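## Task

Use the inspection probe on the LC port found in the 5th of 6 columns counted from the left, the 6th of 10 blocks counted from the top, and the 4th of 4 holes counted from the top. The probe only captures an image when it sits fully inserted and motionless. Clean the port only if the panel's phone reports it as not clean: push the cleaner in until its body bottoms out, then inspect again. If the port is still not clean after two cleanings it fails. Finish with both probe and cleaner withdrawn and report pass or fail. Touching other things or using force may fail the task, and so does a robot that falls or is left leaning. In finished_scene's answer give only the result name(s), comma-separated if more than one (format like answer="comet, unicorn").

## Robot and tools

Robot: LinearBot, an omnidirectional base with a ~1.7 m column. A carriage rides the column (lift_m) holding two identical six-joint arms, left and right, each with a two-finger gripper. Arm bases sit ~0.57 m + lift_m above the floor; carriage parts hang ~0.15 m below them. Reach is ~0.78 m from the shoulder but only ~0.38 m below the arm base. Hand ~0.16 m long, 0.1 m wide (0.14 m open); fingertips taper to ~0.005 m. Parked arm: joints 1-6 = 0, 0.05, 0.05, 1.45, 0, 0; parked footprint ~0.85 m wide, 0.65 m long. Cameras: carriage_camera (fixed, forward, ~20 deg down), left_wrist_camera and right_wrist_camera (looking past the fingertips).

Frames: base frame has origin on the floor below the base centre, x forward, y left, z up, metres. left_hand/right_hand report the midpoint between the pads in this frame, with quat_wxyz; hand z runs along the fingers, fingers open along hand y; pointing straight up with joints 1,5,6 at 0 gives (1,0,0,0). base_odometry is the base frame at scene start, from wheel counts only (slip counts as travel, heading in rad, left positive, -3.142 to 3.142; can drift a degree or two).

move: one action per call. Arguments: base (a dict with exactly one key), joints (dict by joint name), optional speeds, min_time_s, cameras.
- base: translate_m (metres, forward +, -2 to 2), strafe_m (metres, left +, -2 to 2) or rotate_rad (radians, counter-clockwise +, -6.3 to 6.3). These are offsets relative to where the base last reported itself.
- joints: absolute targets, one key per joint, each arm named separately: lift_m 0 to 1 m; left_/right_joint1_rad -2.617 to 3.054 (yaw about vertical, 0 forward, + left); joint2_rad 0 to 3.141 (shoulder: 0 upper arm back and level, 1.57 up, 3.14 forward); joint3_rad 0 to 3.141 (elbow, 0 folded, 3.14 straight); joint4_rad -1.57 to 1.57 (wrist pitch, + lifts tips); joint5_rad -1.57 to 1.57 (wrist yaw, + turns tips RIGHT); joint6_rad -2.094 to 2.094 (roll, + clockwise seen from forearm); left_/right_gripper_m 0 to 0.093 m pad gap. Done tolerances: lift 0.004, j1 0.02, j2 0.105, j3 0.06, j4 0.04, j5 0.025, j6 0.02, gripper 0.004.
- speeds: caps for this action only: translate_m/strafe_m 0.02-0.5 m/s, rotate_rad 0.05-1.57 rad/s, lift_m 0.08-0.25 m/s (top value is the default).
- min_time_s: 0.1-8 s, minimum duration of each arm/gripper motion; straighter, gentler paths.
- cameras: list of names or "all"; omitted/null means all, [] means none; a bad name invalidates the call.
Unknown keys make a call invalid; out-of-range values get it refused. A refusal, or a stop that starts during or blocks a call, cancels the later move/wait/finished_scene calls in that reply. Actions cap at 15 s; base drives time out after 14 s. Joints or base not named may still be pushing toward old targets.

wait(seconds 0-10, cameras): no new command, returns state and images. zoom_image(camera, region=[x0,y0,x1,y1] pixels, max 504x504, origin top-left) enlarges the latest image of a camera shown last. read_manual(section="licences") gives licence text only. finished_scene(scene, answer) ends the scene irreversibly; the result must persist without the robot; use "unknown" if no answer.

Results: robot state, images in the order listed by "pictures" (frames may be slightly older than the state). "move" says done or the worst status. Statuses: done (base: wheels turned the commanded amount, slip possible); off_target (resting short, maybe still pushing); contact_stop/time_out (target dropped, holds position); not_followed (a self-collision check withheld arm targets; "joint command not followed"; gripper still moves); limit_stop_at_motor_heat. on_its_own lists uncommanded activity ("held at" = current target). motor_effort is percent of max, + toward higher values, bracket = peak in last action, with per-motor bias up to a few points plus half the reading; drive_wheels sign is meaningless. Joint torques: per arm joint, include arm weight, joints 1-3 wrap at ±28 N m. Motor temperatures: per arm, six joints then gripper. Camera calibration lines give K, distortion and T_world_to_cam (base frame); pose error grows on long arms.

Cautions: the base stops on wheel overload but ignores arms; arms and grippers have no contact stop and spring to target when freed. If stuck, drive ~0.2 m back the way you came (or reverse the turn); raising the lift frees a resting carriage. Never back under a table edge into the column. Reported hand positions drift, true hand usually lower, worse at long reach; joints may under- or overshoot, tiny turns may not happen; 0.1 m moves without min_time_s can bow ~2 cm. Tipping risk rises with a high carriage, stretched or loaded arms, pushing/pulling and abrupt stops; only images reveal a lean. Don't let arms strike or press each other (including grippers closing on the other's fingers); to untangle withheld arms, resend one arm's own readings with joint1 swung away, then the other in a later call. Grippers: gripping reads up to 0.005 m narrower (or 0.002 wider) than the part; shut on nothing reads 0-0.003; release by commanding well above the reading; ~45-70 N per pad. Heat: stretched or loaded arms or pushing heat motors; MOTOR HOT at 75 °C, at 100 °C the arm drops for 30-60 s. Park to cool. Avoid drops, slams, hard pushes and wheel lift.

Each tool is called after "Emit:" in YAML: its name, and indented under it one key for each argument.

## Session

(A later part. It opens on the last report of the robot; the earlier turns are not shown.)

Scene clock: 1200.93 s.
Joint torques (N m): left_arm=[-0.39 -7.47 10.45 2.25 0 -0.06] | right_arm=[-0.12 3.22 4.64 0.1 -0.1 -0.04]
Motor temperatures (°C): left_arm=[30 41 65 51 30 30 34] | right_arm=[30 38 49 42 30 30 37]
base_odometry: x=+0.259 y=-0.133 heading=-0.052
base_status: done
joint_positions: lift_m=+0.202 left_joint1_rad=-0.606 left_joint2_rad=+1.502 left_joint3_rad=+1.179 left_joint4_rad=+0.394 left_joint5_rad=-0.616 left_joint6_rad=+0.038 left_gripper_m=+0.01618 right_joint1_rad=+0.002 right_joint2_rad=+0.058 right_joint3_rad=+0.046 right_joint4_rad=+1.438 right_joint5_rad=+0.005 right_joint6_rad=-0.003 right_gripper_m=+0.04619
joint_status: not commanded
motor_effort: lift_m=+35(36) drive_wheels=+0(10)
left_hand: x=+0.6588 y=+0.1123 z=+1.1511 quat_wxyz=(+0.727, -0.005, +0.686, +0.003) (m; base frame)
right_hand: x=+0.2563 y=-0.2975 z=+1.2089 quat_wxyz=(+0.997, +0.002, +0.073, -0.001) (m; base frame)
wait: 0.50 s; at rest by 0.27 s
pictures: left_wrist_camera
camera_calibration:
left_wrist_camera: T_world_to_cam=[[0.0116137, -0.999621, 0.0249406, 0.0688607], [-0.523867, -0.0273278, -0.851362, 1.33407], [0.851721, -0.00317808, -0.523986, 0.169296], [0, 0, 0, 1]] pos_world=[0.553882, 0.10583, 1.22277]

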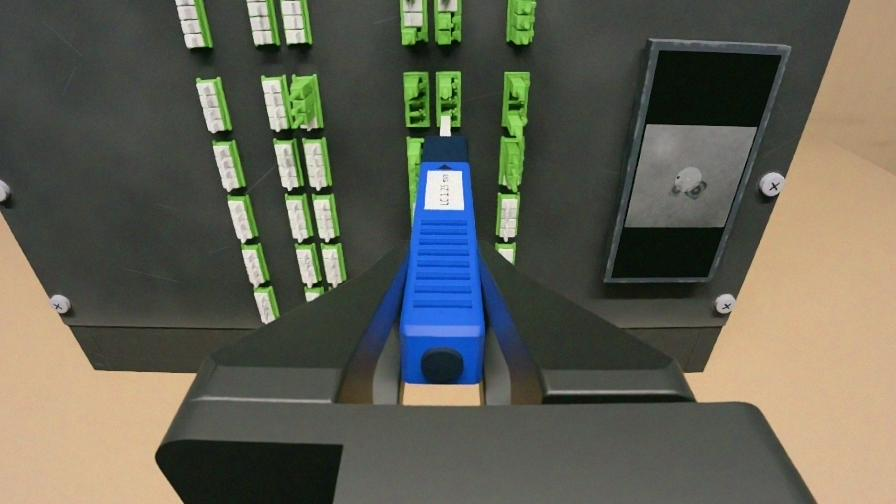

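Emit:
move:
  base: {"translate_m": 0.003}
  speeds: {"translate_m": 0.02}
  cameras: []

Emit:
move:
  base: {"translate_m": 0.003}
  speeds: {"translate_m": 0.02}
  cameras: []

Emit:
wait:
  seconds: 0.5
  cameras: ["left_wrist_camera"]

Emit:
zoom_image:
  camera: "left_wrist_camera"
  region: [420, 100, 470, 150]

Scene clock: 1204.93 s.
Joint torques (N m): left_arm=[-0.27 -7.41 10.43 2.24 0.02 -0.07] | right_arm=[-0.29 3.28 4.82 0.13 -0.11 -0.05]
Motor temperatures (°C): left_arm=[30 41 65 51 30 30 34] | right_arm=[30 38 49 42 30 30 37]
move: done
base_odometry: x=+0.262 y=-0.134 heading=-0.052
base_status: done
joint_positions: lift_m=+0.202 left_joint1_rad=-0.607 left_joint2_rad=+1.502 left_joint3_rad=+1.179 left_joint4_rad=+0.394 left_joint5_rad=-0.621 left_joint6_rad=+0.038 left_gripper_m=+0.01618 right_joint1_rad=+0.002 right_joint2_rad=+0.058 right_joint3_rad=+0.046 right_joint4_rad=+1.437 right_joint5_rad=+0.005 right_joint6_rad=-0.003 right_gripper_m=+0.04619
joint_status: not commanded
motor_effort: lift_m=+35(36) drive_wheels=+2(10)
left_hand: x=+0.6585 y=+0.1126 z=+1.1511 quat_wxyz=(+0.727, -0.006, +0.686, +0.004) (m; base frame)
right_hand: x=+0.2565 y=-0.2975 z=+1.2088 quat_wxyz=(+0.997, +0.002, +0.073, -0.001) (m; base frame)
pictures: none
No camera images: "cameras" was empty.

Scene clock: 1205.57 s.
Joint torques (N m): left_arm=[-0.21 -7.46 10.51 2.25 0.05 -0.07] | right_arm=[-0.13 3.29 4.68 0.11 -0.11 -0.05]
Motor temperatures (°C): left_arm=[30 41 65 51 30 30 34] | right_arm=[30 38 49 42 30 30 37]
move: done
base_odometry: x=+0.265 y=-0.134 heading=-0.052
base_status: done
joint_positions: lift_m=+0.202 left_joint1_rad=-0.608 left_joint2_rad=+1.502 left_joint3_rad=+1.179 left_joint4_rad=+0.394 left_joint5_rad=-0.623 left_joint6_rad=+0.038 left_gripper_m=+0.01618 right_joint1_rad=+0.002 right_joint2_rad=+0.058 right_joint3_rad=+0.046 right_joint4_rad=+1.438 right_joint5_rad=+0.005 right_joint6_rad=-0.003 right_gripper_m=+0.04619
joint_status: not commanded
motor_effort: lift_m=+36(36) drive_wheels=+2(12)
left_hand: x=+0.6584 y=+0.1125 z=+1.1511 quat_wxyz=(+0.727, -0.007, +0.686, +0.004) (m; base frame)
right_hand: x=+0.2564 y=-0.2975 z=+1.2088 quat_wxyz=(+0.997, +0.002, +0.073, -0.001) (m; base frame)
pictures: none
No camera images: "cameras" was empty.

Scene clock: 1206.07 s.
Joint torques (N m): left_arm=[-0.21 -7.41 10.43 2.25 0.05 -0.07] | right_arm=[-0.23 3.22 4.64 0.08 -0.12 -0.05]
Motor temperatures (°C): left_arm=[30 41 65 51 30 30 34] | right_arm=[30 38 49 42 30 30 37]
base_odometry: x=+0.265 y=-0.134 heading=-0.052
base_status: done
joint_positions: lift_m=+0.202 left_joint1_rad=-0.608 left_joint2_rad=+1.502 left_joint3_rad=+1.179 left_joint4_rad=+0.394 left_joint5_rad=-0.623 left_joint6_rad=+0.038 left_gripper_m=+0.01618 right_joint1_rad=+0.002 right_joint2_rad=+0.058 right_joint3_rad=+0.046 right_joint4_rad=+1.438 right_joint5_rad=+0.005 right_joint6_rad=-0.003 right_gripper_m=+0.04619
joint_status: not commanded
motor_effort: lift_m=+35(36) drive_wheels=+2(12)
left_hand: x=+0.6584 y=+0.1125 z=+1.1511 quat_wxyz=(+0.727, -0.007, +0.686, +0.004) (m; base frame)
right_hand: x=+0.2563 y=-0.2975 z=+1.2089 quat_wxyz=(+0.997, +0.002, +0.073, -0.001) (m; base frame)
wait: 0.50 s; at rest by 0.27 s
pictures: left_wrist_camera
camera_calibration:
left_wrist_camera: T_world_to_cam=[[0.0158233, -0.999555, 0.0252853, 0.0658922], [-0.523934, -0.0298274, -0.851236, 1.33407], [0.851612, 0.00022152, -0.524173, 0.169463], [0, 0, 0, 1]] pos_world=[0.553605, 0.105617, 1.22277]

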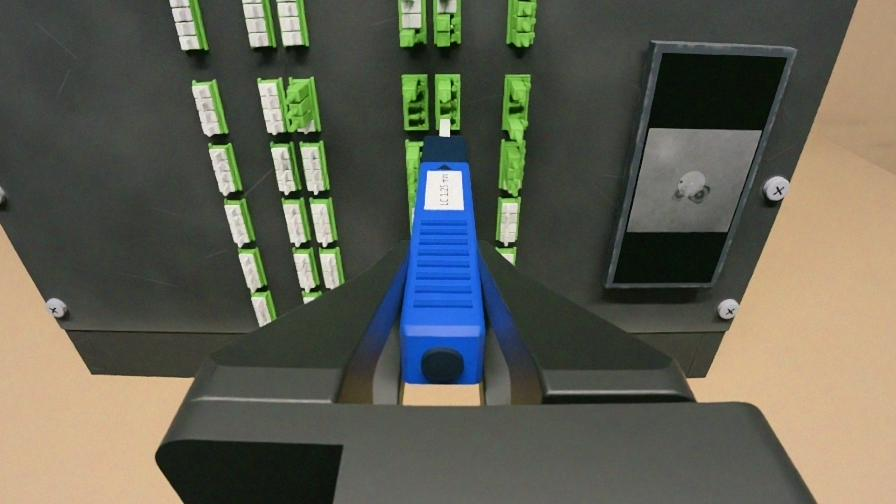

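Scaled by 10.080 from the camera's 896x504 image, which has a finer 1280x720 frame.

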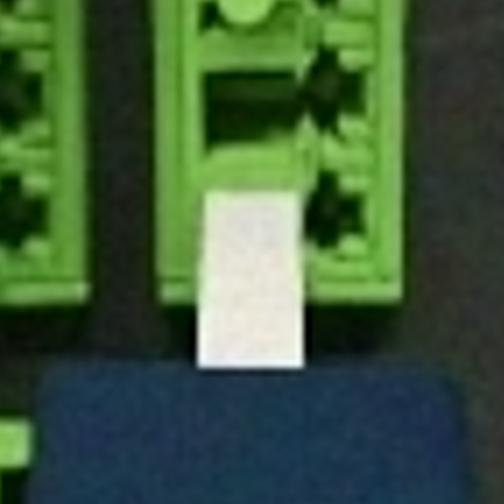

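Emit:
move:
  base: {"translate_m": 0.003}
  speeds: {"translate_m": 0.02}
  cameras: []

Emit:
move:
  base: {"translate_m": 0.002}
  speeds: {"translate_m": 0.02}
  cameras: []

Emit:
wait:
  seconds: 0.5
  cameras: ["left_wrist_camera"]

Emit:
zoom_image:
  camera: "left_wrist_camera"
  region: [420, 100, 470, 150]

Scene clock: 1209.90 s.
Joint torques (N m): left_arm=[-0.12 -7.39 10.45 2.24 0.05 -0.07] | right_arm=[-0.27 3.4 4.67 0.15 -0.11 -0.05]
Motor temperatures (°C): left_arm=[30 41 65 51 30 30 34] | right_arm=[30 38 49 41 30 30 37]
move: done
base_odometry: x=+0.268 y=-0.134 heading=-0.052
base_status: done
joint_positions: lift_m=+0.202 left_joint1_rad=-0.609 left_joint2_rad=+1.502 left_joint3_rad=+1.179 left_joint4_rad=+0.394 left_joint5_rad=-0.624 left_joint6_rad=+0.038 left_gripper_m=+0.01618 right_joint1_rad=+0.002 right_joint2_rad=+0.058 right_joint3_rad=+0.046 right_joint4_rad=+1.438 right_joint5_rad=+0.005 right_joint6_rad=-0.003 right_gripper_m=+0.04619
joint_status: not commanded
motor_effort: lift_m=+34(36) drive_wheels=+2(11)
left_hand: x=+0.6583 y=+0.1124 z=+1.1510 quat_wxyz=(+0.727, -0.007, +0.686, +0.004) (m; base frame)
right_hand: x=+0.2564 y=-0.2975 z=+1.2088 quat_wxyz=(+0.997, +0.002, +0.073, -0.001) (m; base frame)
pictures: none
No camera images: "cameras" was empty.

Scene clock: 1210.50 s.
Joint torques (N m): left_arm=[0.13 -7.43 10.51 2.26 0.11 -0.08] | right_arm=[-0.21 3.3 4.78 0.1 -0.1 -0.03]
Motor temperatures (°C): left_arm=[30 41 65 51 30 30 34] | right_arm=[30 38 49 41 30 30 37]
move: done
base_odometry: x=+0.270 y=-0.134 heading=-0.052
base_status: done
joint_positions: lift_m=+0.202 left_joint1_rad=-0.612 left_joint2_rad=+1.502 left_joint3_rad=+1.179 left_joint4_rad=+0.394 left_joint5_rad=-0.629 left_joint6_rad=+0.038 left_gripper_m=+0.01618 right_joint1_rad=+0.002 right_joint2_rad=+0.058 right_joint3_rad=+0.046 right_joint4_rad=+1.437 right_joint5_rad=+0.005 right_joint6_rad=-0.003 right_gripper_m=+0.04619
joint_status: not commanded
motor_effort: lift_m=+34(36) drive_wheels=+2(15)
left_hand: x=+0.6577 y=+0.1119 z=+1.1510 quat_wxyz=(+0.727, -0.008, +0.686, +0.005) (m; base frame)
right_hand: x=+0.2565 y=-0.2975 z=+1.2088 quat_wxyz=(+0.997, +0.002, +0.073, -0.001) (m; base frame)
pictures: none
No camera images: "cameras" was empty.

Scene clock: 1211.00 s.
Joint torques (N m): left_arm=[0.17 -7.43 10.48 2.24 0.1 -0.07] | right_arm=[-0.14 3.38 4.72 0.09 -0.12 -0.03]
Motor temperatures (°C): left_arm=[30 41 65 51 30 30 34] | right_arm=[30 38 49 41 30 30 37]
base_odometry: x=+0.270 y=-0.134 heading=-0.052
base_status: done
joint_positions: lift_m=+0.202 left_joint1_rad=-0.612 left_joint2_rad=+1.502 left_joint3_rad=+1.179 left_joint4_rad=+0.394 left_joint5_rad=-0.629 left_joint6_rad=+0.038 left_gripper_m=+0.01618 right_joint1_rad=+0.002 right_joint2_rad=+0.058 right_joint3_rad=+0.046 right_joint4_rad=+1.438 right_joint5_rad=+0.005 right_joint6_rad=-0.003 right_gripper_m=+0.04619
joint_status: not commanded
motor_effort: lift_m=+35(36) drive_wheels=+2(15)
left_hand: x=+0.6577 y=+0.1119 z=+1.1510 quat_wxyz=(+0.727, -0.008, +0.686, +0.005) (m; base frame)
right_hand: x=+0.2563 y=-0.2975 z=+1.2089 quat_wxyz=(+0.997, +0.002, +0.073, -0.001) (m; base frame)
wait: 0.50 s; at rest by 0.27 s
pictures: left_wrist_camera
camera_calibration:
left_wrist_camera: T_world_to_cam=[[0.0184248, -0.9995, 0.025682, 0.0631664], [-0.524084, -0.0315294, -0.851083, 1.33376], [0.851467, 0.00222153, -0.524403, 0.1702], [0, 0, 0, 1]] pos_world=[0.55292, 0.10481, 1.22277]

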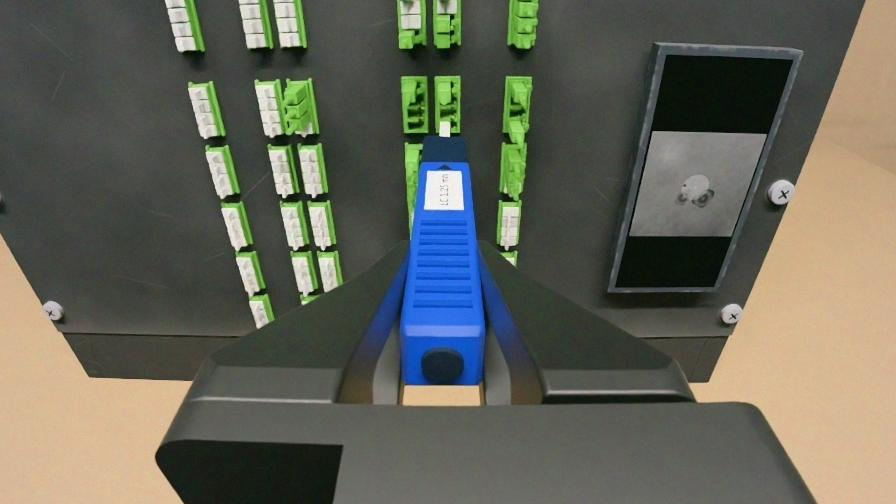

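Scaled by 10.080 from the camera's 896x504 image, which has a finer 1280x720 frame.

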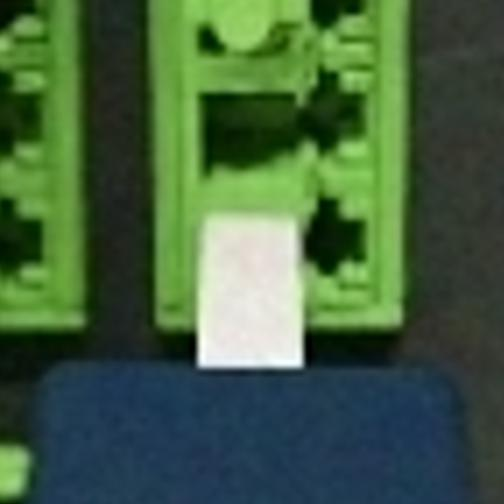

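Emit:
move:
  base: {"translate_m": 0.002}
  speeds: {"translate_m": 0.02}
  cameras: []

Emit:
wait:
  seconds: 0.5
  cameras: ["left_wrist_camera"]

Emit:
zoom_image:
  camera: "left_wrist_camera"
  region: [420, 100, 470, 150]

Emit:
move:
  base: {"translate_m": 0.002}
  speeds: {"translate_m": 0.02}
  cameras: []

Emit:
wait:
  seconds: 0.5
  cameras: ["left_wrist_camera"]

Emit:
zoom_image:
  camera: "left_wrist_camera"
  region: [420, 100, 470, 150]

Scene clock: 1216.00 s.
Joint torques (N m): left_arm=[0.66 -7.34 10.41 2.24 0.19 -0.07] | right_arm=[-0.18 3.26 4.72 0.12 -0.1 -0.04]
Motor temperatures (°C): left_arm=[30 41 65 51 30 30 34] | right_arm=[30 38 48 41 30 30 37]
move: done
base_odometry: x=+0.272 y=-0.134 heading=-0.052
base_status: done
joint_positions: lift_m=+0.202 left_joint1_rad=-0.617 left_joint2_rad=+1.501 left_joint3_rad=+1.179 left_joint4_rad=+0.394 left_joint5_rad=-0.638 left_joint6_rad=+0.038 left_gripper_m=+0.01618 right_joint1_rad=+0.002 right_joint2_rad=+0.058 right_joint3_rad=+0.046 right_joint4_rad=+1.438 right_joint5_rad=+0.005 right_joint6_rad=-0.003 right_gripper_m=+0.04619
joint_status: not commanded
motor_effort: lift_m=+35(36) drive_wheels=+3(10)
left_hand: x=+0.6564 y=+0.1113 z=+1.1515 quat_wxyz=(+0.727, -0.009, +0.686, +0.006) (m; base frame)
right_hand: x=+0.2564 y=-0.2975 z=+1.2088 quat_wxyz=(+0.997, +0.002, +0.073, -0.001) (m; base frame)
pictures: none
No camera images: "cameras" was empty.

Scene clock: 1216.50 s.
Joint torques (N m): left_arm=[0.65 -7.31 10.45 2.24 0.19 -0.08] | right_arm=[-0.08 3.4 4.74 0.09 -0.1 -0.04]
Motor temperatures (°C): left_arm=[30 41 65 51 30 30 34] | right_arm=[30 38 48 41 30 30 37]
base_odometry: x=+0.272 y=-0.134 heading=-0.052
base_status: done
joint_positions: lift_m=+0.202 left_joint1_rad=-0.617 left_joint2_rad=+1.501 left_joint3_rad=+1.179 left_joint4_rad=+0.394 left_joint5_rad=-0.638 left_joint6_rad=+0.038 left_gripper_m=+0.01618 right_joint1_rad=+0.002 right_joint2_rad=+0.058 right_joint3_rad=+0.046 right_joint4_rad=+1.438 right_joint5_rad=+0.005 right_joint6_rad=-0.003 right_gripper_m=+0.04619
joint_status: not commanded
motor_effort: lift_m=+36(36) drive_wheels=+3(10)
left_hand: x=+0.6564 y=+0.1113 z=+1.1515 quat_wxyz=(+0.727, -0.009, +0.686, +0.006) (m; base frame)
right_hand: x=+0.2563 y=-0.2975 z=+1.2089 quat_wxyz=(+0.997, +0.002, +0.073, -0.001) (m; base frame)
wait: 0.50 s; at rest by 0.27 s
pictures: left_wrist_camera
camera_calibration:
left_wrist_camera: T_world_to_cam=[[0.021833, -0.9994, 0.026872, 0.0588248], [-0.523461, -0.034327, -0.851358, 1.33369], [0.85177, 0.00452127, -0.523897, 0.170481], [0, 0, 0, 1]] pos_world=[0.551638, 0.1038, 1.22318]

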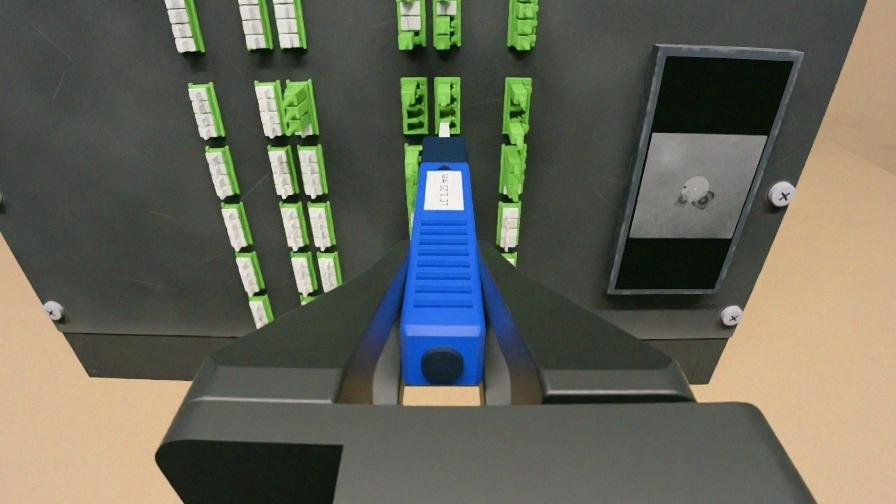

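Scaled by 10.080 from the camera's 896x504 image, which has a finer 1280x720 frame.

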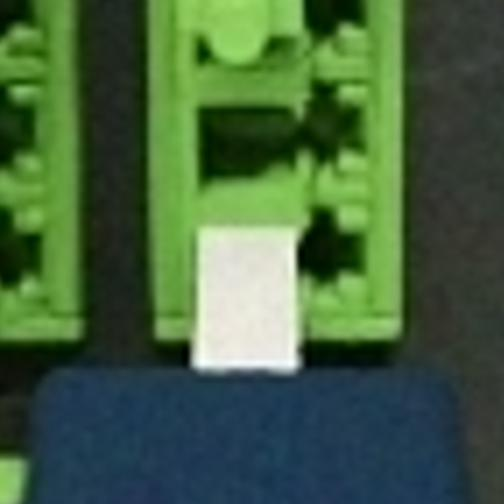

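Scene clock: 1217.07 s.
Joint torques (N m): left_arm=[1.06 -6.98 10.45 2.28 0.27 -0.07] | right_arm=[-0.12 3.32 4.63 0.11 -0.11 -0.05]
Motor temperatures (°C): left_arm=[30 41 65 51 30 30 34] | right_arm=[30 38 48 41 30 30 37]
move: done
base_odometry: x=+0.274 y=-0.134 heading=-0.051
base_status: done
joint_positions: lift_m=+0.202 left_joint1_rad=-0.622 left_joint2_rad=+1.498 left_joint3_rad=+1.179 left_joint4_rad=+0.390 left_joint5_rad=-0.645 left_joint6_rad=+0.038 left_gripper_m=+0.01618 right_joint1_rad=+0.002 right_joint2_rad=+0.058 right_joint3_rad=+0.046 right_joint4_rad=+1.438 right_joint5_rad=+0.005 right_joint6_rad=-0.003 right_gripper_m=+0.04619
joint_status: not commanded
motor_effort: lift_m=+35(35) drive_wheels=+3(11)
left_hand: x=+0.6549 y=+0.1108 z=+1.1519 quat_wxyz=(+0.727, -0.010, +0.687, +0.007) (m; base frame)
right_hand: x=+0.2564 y=-0.2975 z=+1.2088 quat_wxyz=(+0.997, +0.002, +0.073, -0.001) (m; base frame)
pictures: none
No camera images: "cameras" was empty.

Scene clock: 1217.57 s.
Joint torques (N m): left_arm=[1.13 -6.97 10.44 2.29 0.26 -0.07] | right_arm=[-0.21 3.34 4.74 0.1 -0.09 -0.06]
Motor temperatures (°C): left_arm=[30 41 65 51 30 30 34] | right_arm=[30 38 48 41 30 30 37]
base_odometry: x=+0.274 y=-0.134 heading=-0.051
base_status: done
joint_positions: lift_m=+0.202 left_joint1_rad=-0.622 left_joint2_rad=+1.498 left_joint3_rad=+1.179 left_joint4_rad=+0.390 left_joint5_rad=-0.645 left_joint6_rad=+0.038 left_gripper_m=+0.01618 right_joint1_rad=+0.002 right_joint2_rad=+0.058 right_joint3_rad=+0.046 right_joint4_rad=+1.438 right_joint5_rad=+0.005 right_joint6_rad=-0.003 right_gripper_m=+0.04619
joint_status: not commanded
motor_effort: lift_m=+35(35) drive_wheels=+3(11)
left_hand: x=+0.6549 y=+0.1108 z=+1.1519 quat_wxyz=(+0.727, -0.010, +0.687, +0.007) (m; base frame)
right_hand: x=+0.2563 y=-0.2975 z=+1.2089 quat_wxyz=(+0.997, +0.002, +0.073, -0.001) (m; base frame)
wait: 0.50 s; at rest by 0.27 s
pictures: left_wrist_camera
camera_calibration:
left_wrist_camera: T_world_to_cam=[[0.0241275, -0.999357, 0.0265094, 0.0573139], [-0.524486, -0.0352284, -0.85069, 1.33315], [0.851077, 0.00662127, -0.524999, 0.173527], [0, 0, 0, 1]] pos_world=[0.550152, 0.103093, 1.22368]

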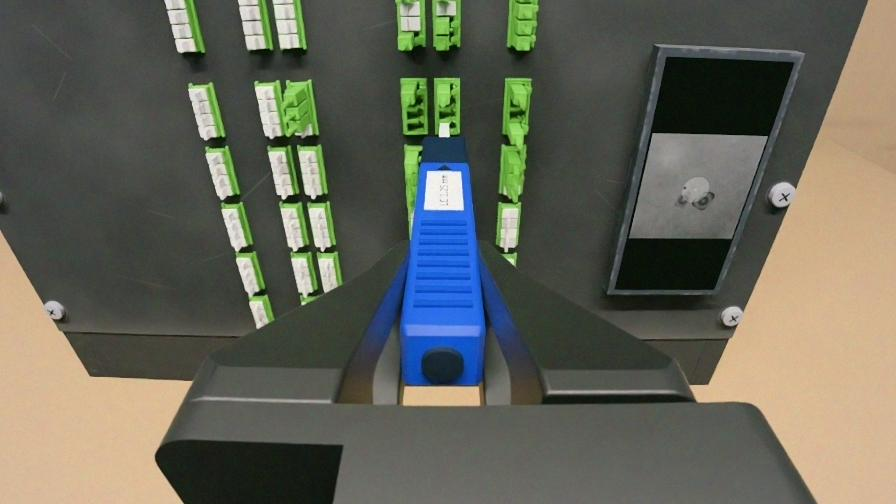

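Scaled by 10.080 from the camera's 896x504 image, which has a finer 1280x720 frame.

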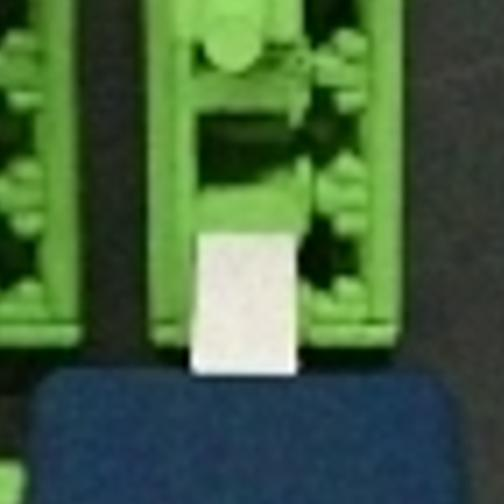

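Emit:
move:
  base: {"translate_m": -0.003}
  speeds: {"translate_m": 0.02}
  joints: {"left_joint4_rad": 0.402, "lift_m": 0.1974}
  min_time_s: 1
  cameras: []

Emit:
move:
  joints: {"left_joint4_rad": 0.388, "lift_m": 0.2030}
  min_time_s: 1
  cameras: []

Emit:
move:
  base: {"translate_m": 0.002}
  speeds: {"translate_m": 0.02}
  joints: {"left_joint4_rad": 0.394, "lift_m": 0.201}
  min_time_s: 1
  cameras: []

Emit:
wait:
  seconds: 0.5
  cameras: ["left_wrist_camera"]

Emit:
zoom_image:
  camera: "left_wrist_camera"
  region: [420, 100, 470, 150]

Scene clock: 1229.40 s.
Joint torques (N m): left_arm=[0.88 -6.98 10.44 2.29 0.22 -0.08] | right_arm=[-0.18 3.23 4.88 0.08 -0.11 -0.05]
Motor temperatures (°C): left_arm=[30 41 65 52 30 30 34] | right_arm=[30 37 48 40 30 30 37]
move: done
base_odometry: x=+0.271 y=-0.134 heading=-0.051
base_status: done
joint_positions: lift_m=+0.198 left_joint1_rad=-0.620 left_joint2_rad=+1.498 left_joint3_rad=+1.179 left_joint4_rad=+0.400 left_joint5_rad=-0.641 left_joint6_rad=+0.038 left_gripper_m=+0.01618 right_joint1_rad=+0.002 right_joint2_rad=+0.058 right_joint3_rad=+0.045 right_joint4_rad=+1.438 right_joint5_rad=+0.005 right_joint6_rad=-0.003 right_gripper_m=+0.04619
joint_status: all done
motor_effort: lift_m=+36(38) drive_wheels=+2(10)
left_hand: x=+0.6553 y=+0.1112 z=+1.1498 quat_wxyz=(+0.730, -0.011, +0.684, +0.004) (m; base frame)
right_hand: x=+0.2567 y=-0.2975 z=+1.2044 quat_wxyz=(+0.997, +0.002, +0.073, -0.001) (m; base frame)
pictures: none
No camera images: "cameras" was empty.

Scene clock: 1230.70 s.
Joint torques (N m): left_arm=[0.9 -7.01 10.45 2.28 0.22 -0.07] | right_arm=[-0.23 3.32 4.79 0.08 -0.13 -0.06]
Motor temperatures (°C): left_arm=[30 42 65 52 30 30 34] | right_arm=[30 37 48 40 30 30 37]
move: done
base_odometry: x=+0.271 y=-0.134 heading=-0.051
base_status: not commanded
joint_positions: lift_m=+0.203 left_joint1_rad=-0.620 left_joint2_rad=+1.498 left_joint3_rad=+1.179 left_joint4_rad=+0.388 left_joint5_rad=-0.641 left_joint6_rad=+0.038 left_gripper_m=+0.01618 right_joint1_rad=+0.002 right_joint2_rad=+0.058 right_joint3_rad=+0.045 right_joint4_rad=+1.438 right_joint5_rad=+0.005 right_joint6_rad=-0.003 right_gripper_m=+0.04619
joint_status: all done
motor_effort: lift_m=+40(49) drive_wheels=+2(2)
left_hand: x=+0.6554 y=+0.1111 z=+1.1526 quat_wxyz=(+0.726, -0.009, +0.687, +0.007) (m; base frame)
right_hand: x=+0.2567 y=-0.2975 z=+1.2098 quat_wxyz=(+0.997, +0.002, +0.073, -0.001) (m; base frame)
pictures: none
No camera images: "cameras" was empty.

Scene clock: 1231.97 s.
Joint torques (N m): left_arm=[0.88 -7.01 10.45 2.33 0.23 -0.07] | right_arm=[-0.2 3.28 4.9 0.08 -0.12 -0.05]
Motor temperatures (°C): left_arm=[30 42 65 52 30 30 34] | right_arm=[30 37 48 40 30 30 37]
move: done
base_odometry: x=+0.273 y=-0.134 heading=-0.051
base_status: done
joint_positions: lift_m=+0.201 left_joint1_rad=-0.620 left_joint2_rad=+1.498 left_joint3_rad=+1.179 left_joint4_rad=+0.388 left_joint5_rad=-0.641 left_joint6_rad=+0.038 left_gripper_m=+0.01618 right_joint1_rad=+0.002 right_joint2_rad=+0.058 right_joint3_rad=+0.045 right_joint4_rad=+1.438 right_joint5_rad=+0.005 right_joint6_rad=-0.003 right_gripper_m=+0.04619
joint_status: all done
motor_effort: lift_m=+36(37) drive_wheels=+2(15)
left_hand: x=+0.6554 y=+0.1112 z=+1.1510 quat_wxyz=(+0.727, -0.009, +0.687, +0.007) (m; base frame)
right_hand: x=+0.2567 y=-0.2975 z=+1.2081 quat_wxyz=(+0.997, +0.002, +0.073, -0.001) (m; base frame)
pictures: none
No camera images: "cameras" was empty.

Scene clock: 1232.47 s.
Joint torques (N m): left_arm=[0.88 -6.95 10.45 2.34 0.21 -0.07] | right_arm=[-0.28 3.33 4.79 0.1 -0.12 -0.06]
Motor temperatures (°C): left_arm=[30 42 65 52 30 30 34] | right_arm=[30 37 48 40 30 30 37]
base_odometry: x=+0.273 y=-0.134 heading=-0.051
base_status: done
joint_positions: lift_m=+0.201 left_joint1_rad=-0.620 left_joint2_rad=+1.498 left_joint3_rad=+1.179 left_joint4_rad=+0.388 left_joint5_rad=-0.641 left_joint6_rad=+0.038 left_gripper_m=+0.01618 right_joint1_rad=+0.002 right_joint2_rad=+0.058 right_joint3_rad=+0.045 right_joint4_rad=+1.438 right_joint5_rad=+0.005 right_joint6_rad=-0.003 right_gripper_m=+0.04619
joint_status: all done
motor_effort: lift_m=+35(37) drive_wheels=+2(15)
left_hand: x=+0.6554 y=+0.1112 z=+1.1510 quat_wxyz=(+0.727, -0.009, +0.687, +0.007) (m; base frame)
right_hand: x=+0.2567 y=-0.2975 z=+1.2081 quat_wxyz=(+0.997, +0.002, +0.073, -0.001) (m; base frame)
wait: 0.50 s; at rest by 0.27 s
pictures: left_wrist_camera
camera_calibration:
left_wrist_camera: T_world_to_cam=[[0.0226524, -0.999426, 0.0251756, 0.0602697], [-0.52566, -0.0333269, -0.850041, 1.33259], [0.850393, 0.00602162, -0.526114, 0.174367], [0, 0, 0, 1]] pos_world=[0.550845, 0.103596, 1.22298]

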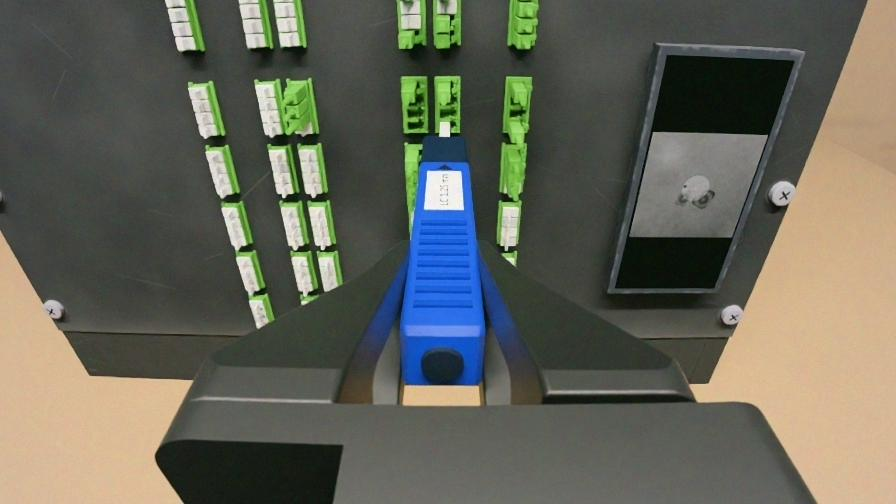

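Scaled by 10.080 from the camera's 896x504 image, which has a finer 1280x720 frame.

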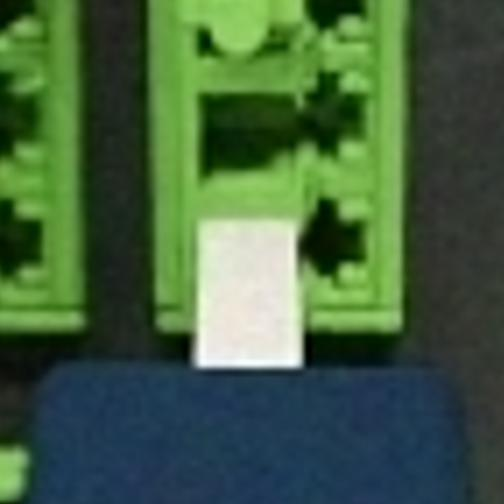

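Emit:
move:
  base: {"translate_m": 0.003}
  speeds: {"translate_m": 0.02}
  cameras: []

Emit:
wait:
  seconds: 0.5
  cameras: ["left_wrist_camera"]

Emit:
zoom_image:
  camera: "left_wrist_camera"
  region: [420, 100, 470, 150]

Emit:
zoom_image:
  camera: "left_wrist_camera"
  region: [395, 130, 495, 230]

Emit:
zoom_image:
  camera: "left_wrist_camera"
  region: [385, 210, 505, 400]

Scene clock: 1236.83 s.
Joint torques (N m): left_arm=[1.42 -6.54 10.45 2.36 0.3 -0.06] | right_arm=[-0.14 3.21 4.86 0.1 -0.12 -0.07]
Motor temperatures (°C): left_arm=[30 42 65 53 30 30 34] | right_arm=[30 37 48 40 30 30 37]
move: done
base_odometry: x=+0.275 y=-0.134 heading=-0.051
base_status: done
joint_positions: lift_m=+0.201 left_joint1_rad=-0.625 left_joint2_rad=+1.493 left_joint3_rad=+1.179 left_joint4_rad=+0.385 left_joint5_rad=-0.649 left_joint6_rad=+0.038 left_gripper_m=+0.01618 right_joint1_rad=+0.002 right_joint2_rad=+0.058 right_joint3_rad=+0.045 right_joint4_rad=+1.438 right_joint5_rad=+0.005 right_joint6_rad=-0.003 right_gripper_m=+0.04619
joint_status: not commanded
motor_effort: lift_m=+36(37) drive_wheels=+4(12)
left_hand: x=+0.6535 y=+0.1107 z=+1.1522 quat_wxyz=(+0.727, -0.010, +0.687, +0.007) (m; base frame)
right_hand: x=+0.2568 y=-0.2975 z=+1.2081 quat_wxyz=(+0.997, +0.002, +0.073, -0.001) (m; base frame)
pictures: none
No camera images: "cameras" was empty.

Scene clock: 1237.33 s.
Joint torques (N m): left_arm=[1.37 -6.53 10.43 2.36 0.3 -0.08] | right_arm=[-0.27 3.26 4.85 0.07 -0.12 -0.03]
Motor temperatures (°C): left_arm=[30 42 65 53 30 30 34] | right_arm=[30 37 48 40 30 30 37]
base_odometry: x=+0.275 y=-0.134 heading=-0.051
base_status: done
joint_positions: lift_m=+0.201 left_joint1_rad=-0.625 left_joint2_rad=+1.493 left_joint3_rad=+1.179 left_joint4_rad=+0.385 left_joint5_rad=-0.649 left_joint6_rad=+0.038 left_gripper_m=+0.01618 right_joint1_rad=+0.002 right_joint2_rad=+0.058 right_joint3_rad=+0.045 right_joint4_rad=+1.438 right_joint5_rad=+0.005 right_joint6_rad=-0.003 right_gripper_m=+0.04619
joint_status: not commanded
motor_effort: lift_m=+36(37) drive_wheels=+4(12)
left_hand: x=+0.6535 y=+0.1107 z=+1.1522 quat_wxyz=(+0.727, -0.010, +0.687, +0.007) (m; base frame)
right_hand: x=+0.2567 y=-0.2975 z=+1.2081 quat_wxyz=(+0.997, +0.002, +0.073, -0.001) (m; base frame)
wait: 0.50 s; at rest by 0.27 s
pictures: left_wrist_camera
camera_calibration:
left_wrist_camera: T_world_to_cam=[[0.0248473, -0.999345, 0.0262948, 0.0569987], [-0.525073, -0.0354288, -0.85032, 1.33269], [0.850695, 0.00732145, -0.525609, 0.175726], [0, 0, 0, 1]] pos_world=[0.548856, 0.102891, 1.22408]

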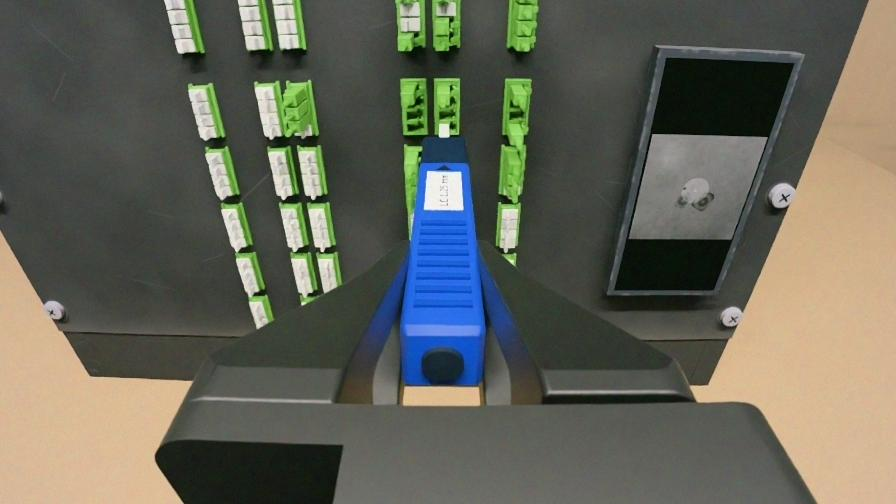

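Scaled by 10.080 from the camera's 896x504 image, which has a finer 1280x720 frame.

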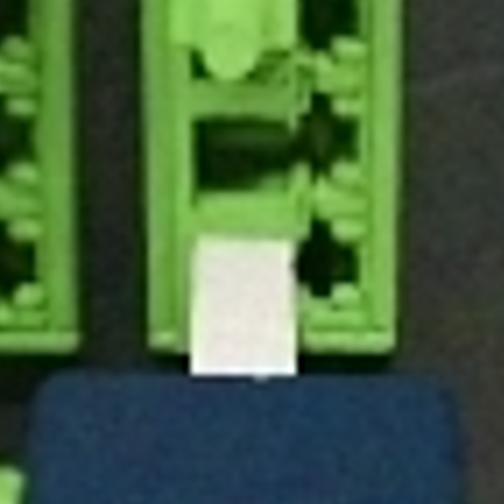

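Scaled by 5.040 from the camera's 896x504 image, which has a finer 1280x720 frame.

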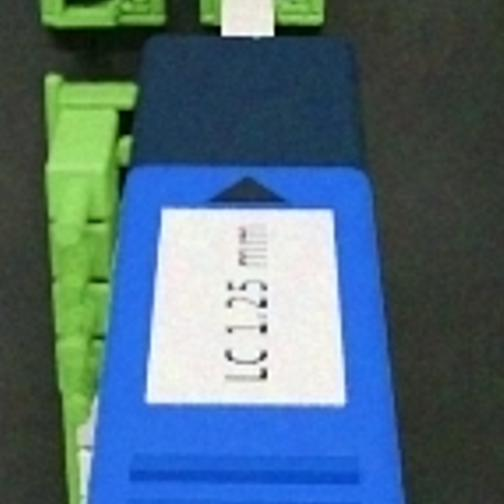

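Scaled by 2.653 from the camera's 896x504 image, which has a finer 1280x720 frame.

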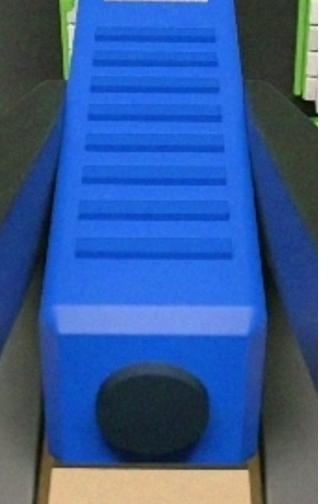

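Emit:
move:
  base: {"translate_m": -0.004}
  speeds: {"translate_m": 0.02}
  joints: {"left_joint1_rad": -0.611, "left_joint5_rad": -0.605}
  min_time_s: 0.5
  cameras: []

Emit:
move:
  base: {"translate_m": 0.003}
  speeds: {"translate_m": 0.02}
  joints: {"left_joint1_rad": -0.606, "left_joint5_rad": -0.617}
  min_time_s: 0.5
  cameras: []

Emit:
wait:
  seconds: 0.5
  cameras: ["left_wrist_camera"]

Emit:
zoom_image:
  camera: "left_wrist_camera"
  region: [420, 100, 470, 150]

Emit:
move:
  base: {"translate_m": 0.002}
  speeds: {"translate_m": 0.02}
  cameras: []

Emit:
wait:
  seconds: 0.5
  cameras: ["left_wrist_camera"]

Emit:
zoom_image:
  camera: "left_wrist_camera"
  region: [420, 100, 470, 150]

Scene clock: 1249.63 s.
Joint torques (N m): left_arm=[0.61 -6.53 10.47 2.37 0.34 -0.08] | right_arm=[-0.14 3.28 4.86 0.12 -0.1 -0.06]
Motor temperatures (°C): left_arm=[30 42 65 54 30 30 34] | right_arm=[30 37 48 39 30 30 37]
move: off_target
base_odometry: x=+0.271 y=-0.134 heading=-0.051
base_status: done
joint_positions: lift_m=+0.201 left_joint1_rad=-0.622 left_joint2_rad=+1.493 left_joint3_rad=+1.179 left_joint4_rad=+0.385 left_joint5_rad=-0.641 left_joint6_rad=+0.038 left_gripper_m=+0.01618 right_joint1_rad=+0.002 right_joint2_rad=+0.058 right_joint3_rad=+0.045 right_joint4_rad=+1.438 right_joint5_rad=+0.005 right_joint6_rad=-0.003 right_gripper_m=+0.04619
joint_status: left_joint5_rad off_target (ended at -0.641, target -0.605); the others done
motor_effort: lift_m=+36(37) drive_wheels=+2(5)
left_hand: x=+0.6542 y=+0.1108 z=+1.1523 quat_wxyz=(+0.727, -0.009, +0.687, +0.006) (m; base frame)
right_hand: x=+0.2568 y=-0.2975 z=+1.2081 quat_wxyz=(+0.997, +0.002, +0.073, -0.001) (m; base frame)
pictures: none
No camera images: "cameras" was empty.

Scene clock: 1250.43 s.
Joint torques (N m): left_arm=[1.14 -6.48 10.43 2.36 0.24 -0.06] | right_arm=[-0.12 3.36 4.75 0.08 -0.1 -0.03]
Motor temperatures (°C): left_arm=[30 42 65 54 30 30 34] | right_arm=[30 37 48 39 30 30 37]
move: off_target
base_odometry: x=+0.274 y=-0.134 heading=-0.051
base_status: done
joint_positions: lift_m=+0.201 left_joint1_rad=-0.623 left_joint2_rad=+1.493 left_joint3_rad=+1.179 left_joint4_rad=+0.385 left_joint5_rad=-0.644 left_joint6_rad=+0.038 left_gripper_m=+0.01618 right_joint1_rad=+0.002 right_joint2_rad=+0.058 right_joint3_rad=+0.045 right_joint4_rad=+1.438 right_joint5_rad=+0.005 right_joint6_rad=-0.003 right_gripper_m=+0.04619
joint_status: left_joint5_rad off_target (ended at -0.644, target -0.617); the others done
motor_effort: lift_m=+36(36) drive_wheels=+3(13)
left_hand: x=+0.6540 y=+0.1109 z=+1.1522 quat_wxyz=(+0.727, -0.009, +0.687, +0.006) (m; base frame)
right_hand: x=+0.2567 y=-0.2975 z=+1.2081 quat_wxyz=(+0.997, +0.002, +0.073, -0.001) (m; base frame)
pictures: none
No camera images: "cameras" was empty.

Scene clock: 1250.93 s.
Joint torques (N m): left_arm=[1.14 -6.52 10.45 2.37 0.25 -0.07] | right_arm=[-0.21 3.29 4.77 0.11 -0.11 -0.06]
Motor temperatures (°C): left_arm=[30 42 65 54 30 30 34] | right_arm=[30 37 48 39 30 30 37]
base_odometry: x=+0.274 y=-0.134 heading=-0.051
base_status: done
joint_positions: lift_m=+0.201 left_joint1_rad=-0.623 left_joint2_rad=+1.493 left_joint3_rad=+1.179 left_joint4_rad=+0.385 left_joint5_rad=-0.644 left_joint6_rad=+0.038 left_gripper_m=+0.01618 right_joint1_rad=+0.002 right_joint2_rad=+0.058 right_joint3_rad=+0.045 right_joint4_rad=+1.438 right_joint5_rad=+0.005 right_joint6_rad=-0.003 right_gripper_m=+0.04619
joint_status: left_joint5_rad off_target (ended at -0.644, target -0.617); the others done
motor_effort: lift_m=+35(36) drive_wheels=+3(13)
left_hand: x=+0.6540 y=+0.1109 z=+1.1522 quat_wxyz=(+0.727, -0.009, +0.687, +0.006) (m; base frame)
right_hand: x=+0.2567 y=-0.2975 z=+1.2081 quat_wxyz=(+0.997, +0.002, +0.073, -0.001) (m; base frame)
wait: 0.50 s; at rest by 0.27 s
pictures: left_wrist_camera
camera_calibration:
left_wrist_camera: T_world_to_cam=[[0.0222125, -0.999414, 0.0260407, 0.059257], [-0.524941, -0.0338268, -0.850466, 1.33299], [0.850849, 0.00522115, -0.525385, 0.175219], [0, 0, 0, 1]] pos_world=[0.549341, 0.103398, 1.22418]

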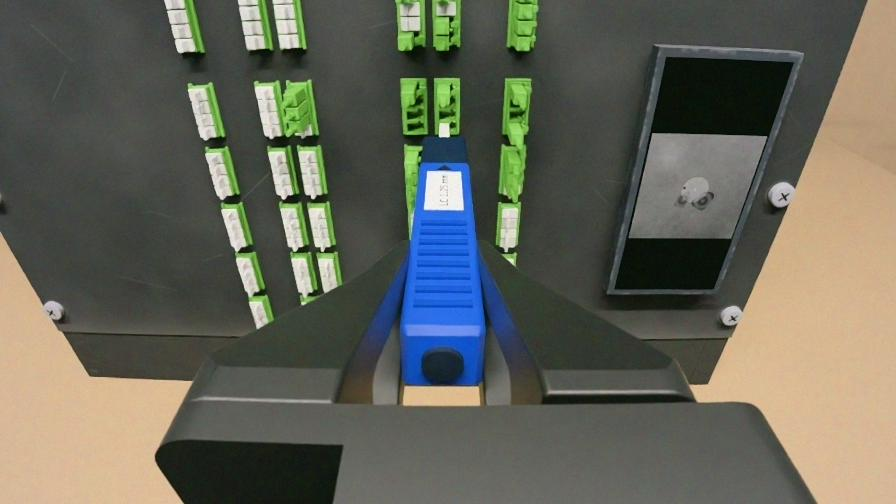

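Scaled by 10.080 from the camera's 896x504 image, which has a finer 1280x720 frame.

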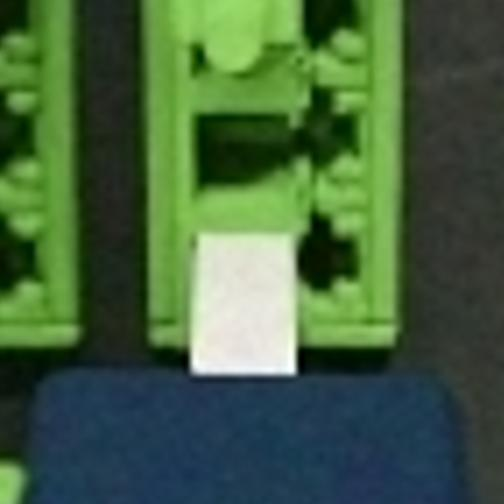

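Scene clock: 1251.50 s.
Joint torques (N m): left_arm=[1.57 -6.2 10.43 2.4 0.32 -0.07] | right_arm=[-0.24 3.33 4.79 0.11 -0.11 -0.03]
Motor temperatures (°C): left_arm=[30 42 65 54 30 30 34] | right_arm=[30 37 48 39 30 30 37]
move: done
base_odometry: x=+0.276 y=-0.134 heading=-0.051
base_status: done
joint_positions: lift_m=+0.201 left_joint1_rad=-0.627 left_joint2_rad=+1.491 left_joint3_rad=+1.179 left_joint4_rad=+0.382 left_joint5_rad=-0.651 left_joint6_rad=+0.038 left_gripper_m=+0.01618 right_joint1_rad=+0.002 right_joint2_rad=+0.058 right_joint3_rad=+0.045 right_joint4_rad=+1.437 right_joint5_rad=+0.005 right_joint6_rad=-0.003 right_gripper_m=+0.04619
joint_status: not commanded
motor_effort: lift_m=+36(37) drive_wheels=+4(17)
left_hand: x=+0.6527 y=+0.1105 z=+1.1524 quat_wxyz=(+0.726, -0.010, +0.687, +0.007) (m; base frame)
right_hand: x=+0.2569 y=-0.2975 z=+1.2081 quat_wxyz=(+0.997, +0.002, +0.074, -0.001) (m; base frame)
pictures: none
No camera images: "cameras" was empty.

Scene clock: 1252.00 s.
Joint torques (N m): left_arm=[1.59 -6.24 10.47 2.4 0.31 -0.07] | right_arm=[-0.2 3.29 4.75 0.08 -0.11 -0.06]
Motor temperatures (°C): left_arm=[30 42 65 54 30 30 34] | right_arm=[30 37 48 39 30 30 37]
base_odometry: x=+0.276 y=-0.134 heading=-0.051
base_status: done
joint_positions: lift_m=+0.201 left_joint1_rad=-0.627 left_joint2_rad=+1.491 left_joint3_rad=+1.179 left_joint4_rad=+0.382 left_joint5_rad=-0.651 left_joint6_rad=+0.038 left_gripper_m=+0.01618 right_joint1_rad=+0.002 right_joint2_rad=+0.058 right_joint3_rad=+0.045 right_joint4_rad=+1.438 right_joint5_rad=+0.005 right_joint6_rad=-0.003 right_gripper_m=+0.04619
joint_status: not commanded
motor_effort: lift_m=+36(37) drive_wheels=+4(17)
left_hand: x=+0.6527 y=+0.1105 z=+1.1524 quat_wxyz=(+0.726, -0.010, +0.687, +0.007) (m; base frame)
right_hand: x=+0.2567 y=-0.2975 z=+1.2081 quat_wxyz=(+0.997, +0.002, +0.073, -0.001) (m; base frame)
wait: 0.50 s; at rest by 0.27 s
pictures: left_wrist_camera
camera_calibration:
left_wrist_camera: T_world_to_cam=[[0.0249053, -0.999363, 0.0255409, 0.0576981], [-0.526185, -0.034828, -0.849657, 1.3324], [0.850005, 0.00772166, -0.526718, 0.178226], [0, 0, 0, 1]] pos_world=[0.548158, 0.10269, 1.22448]

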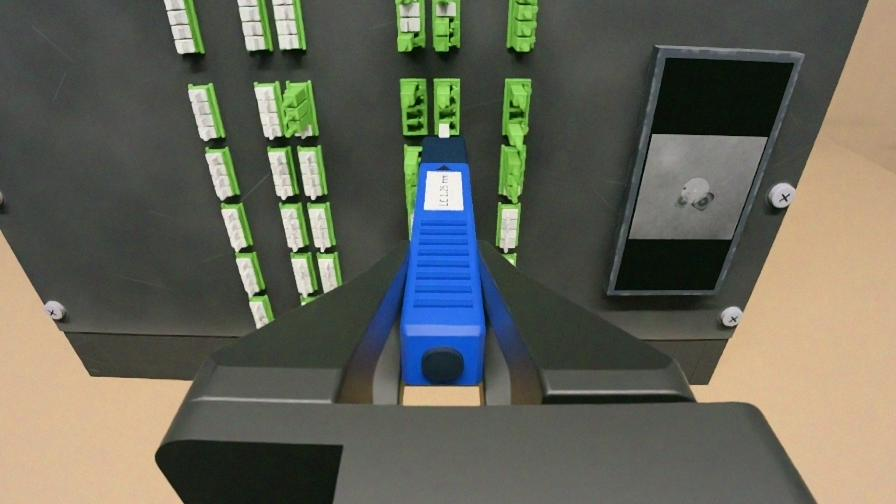

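Scaled by 10.080 from the camera's 896x504 image, which has a finer 1280x720 frame.

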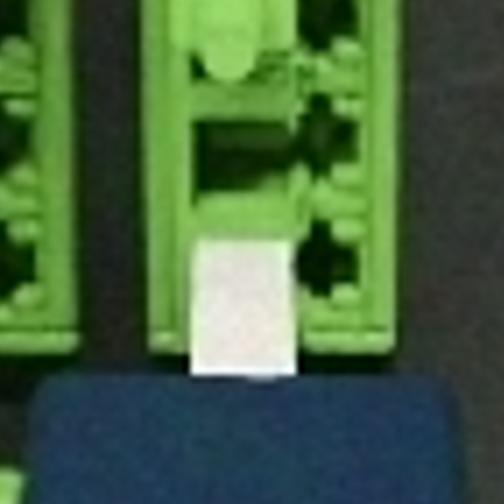

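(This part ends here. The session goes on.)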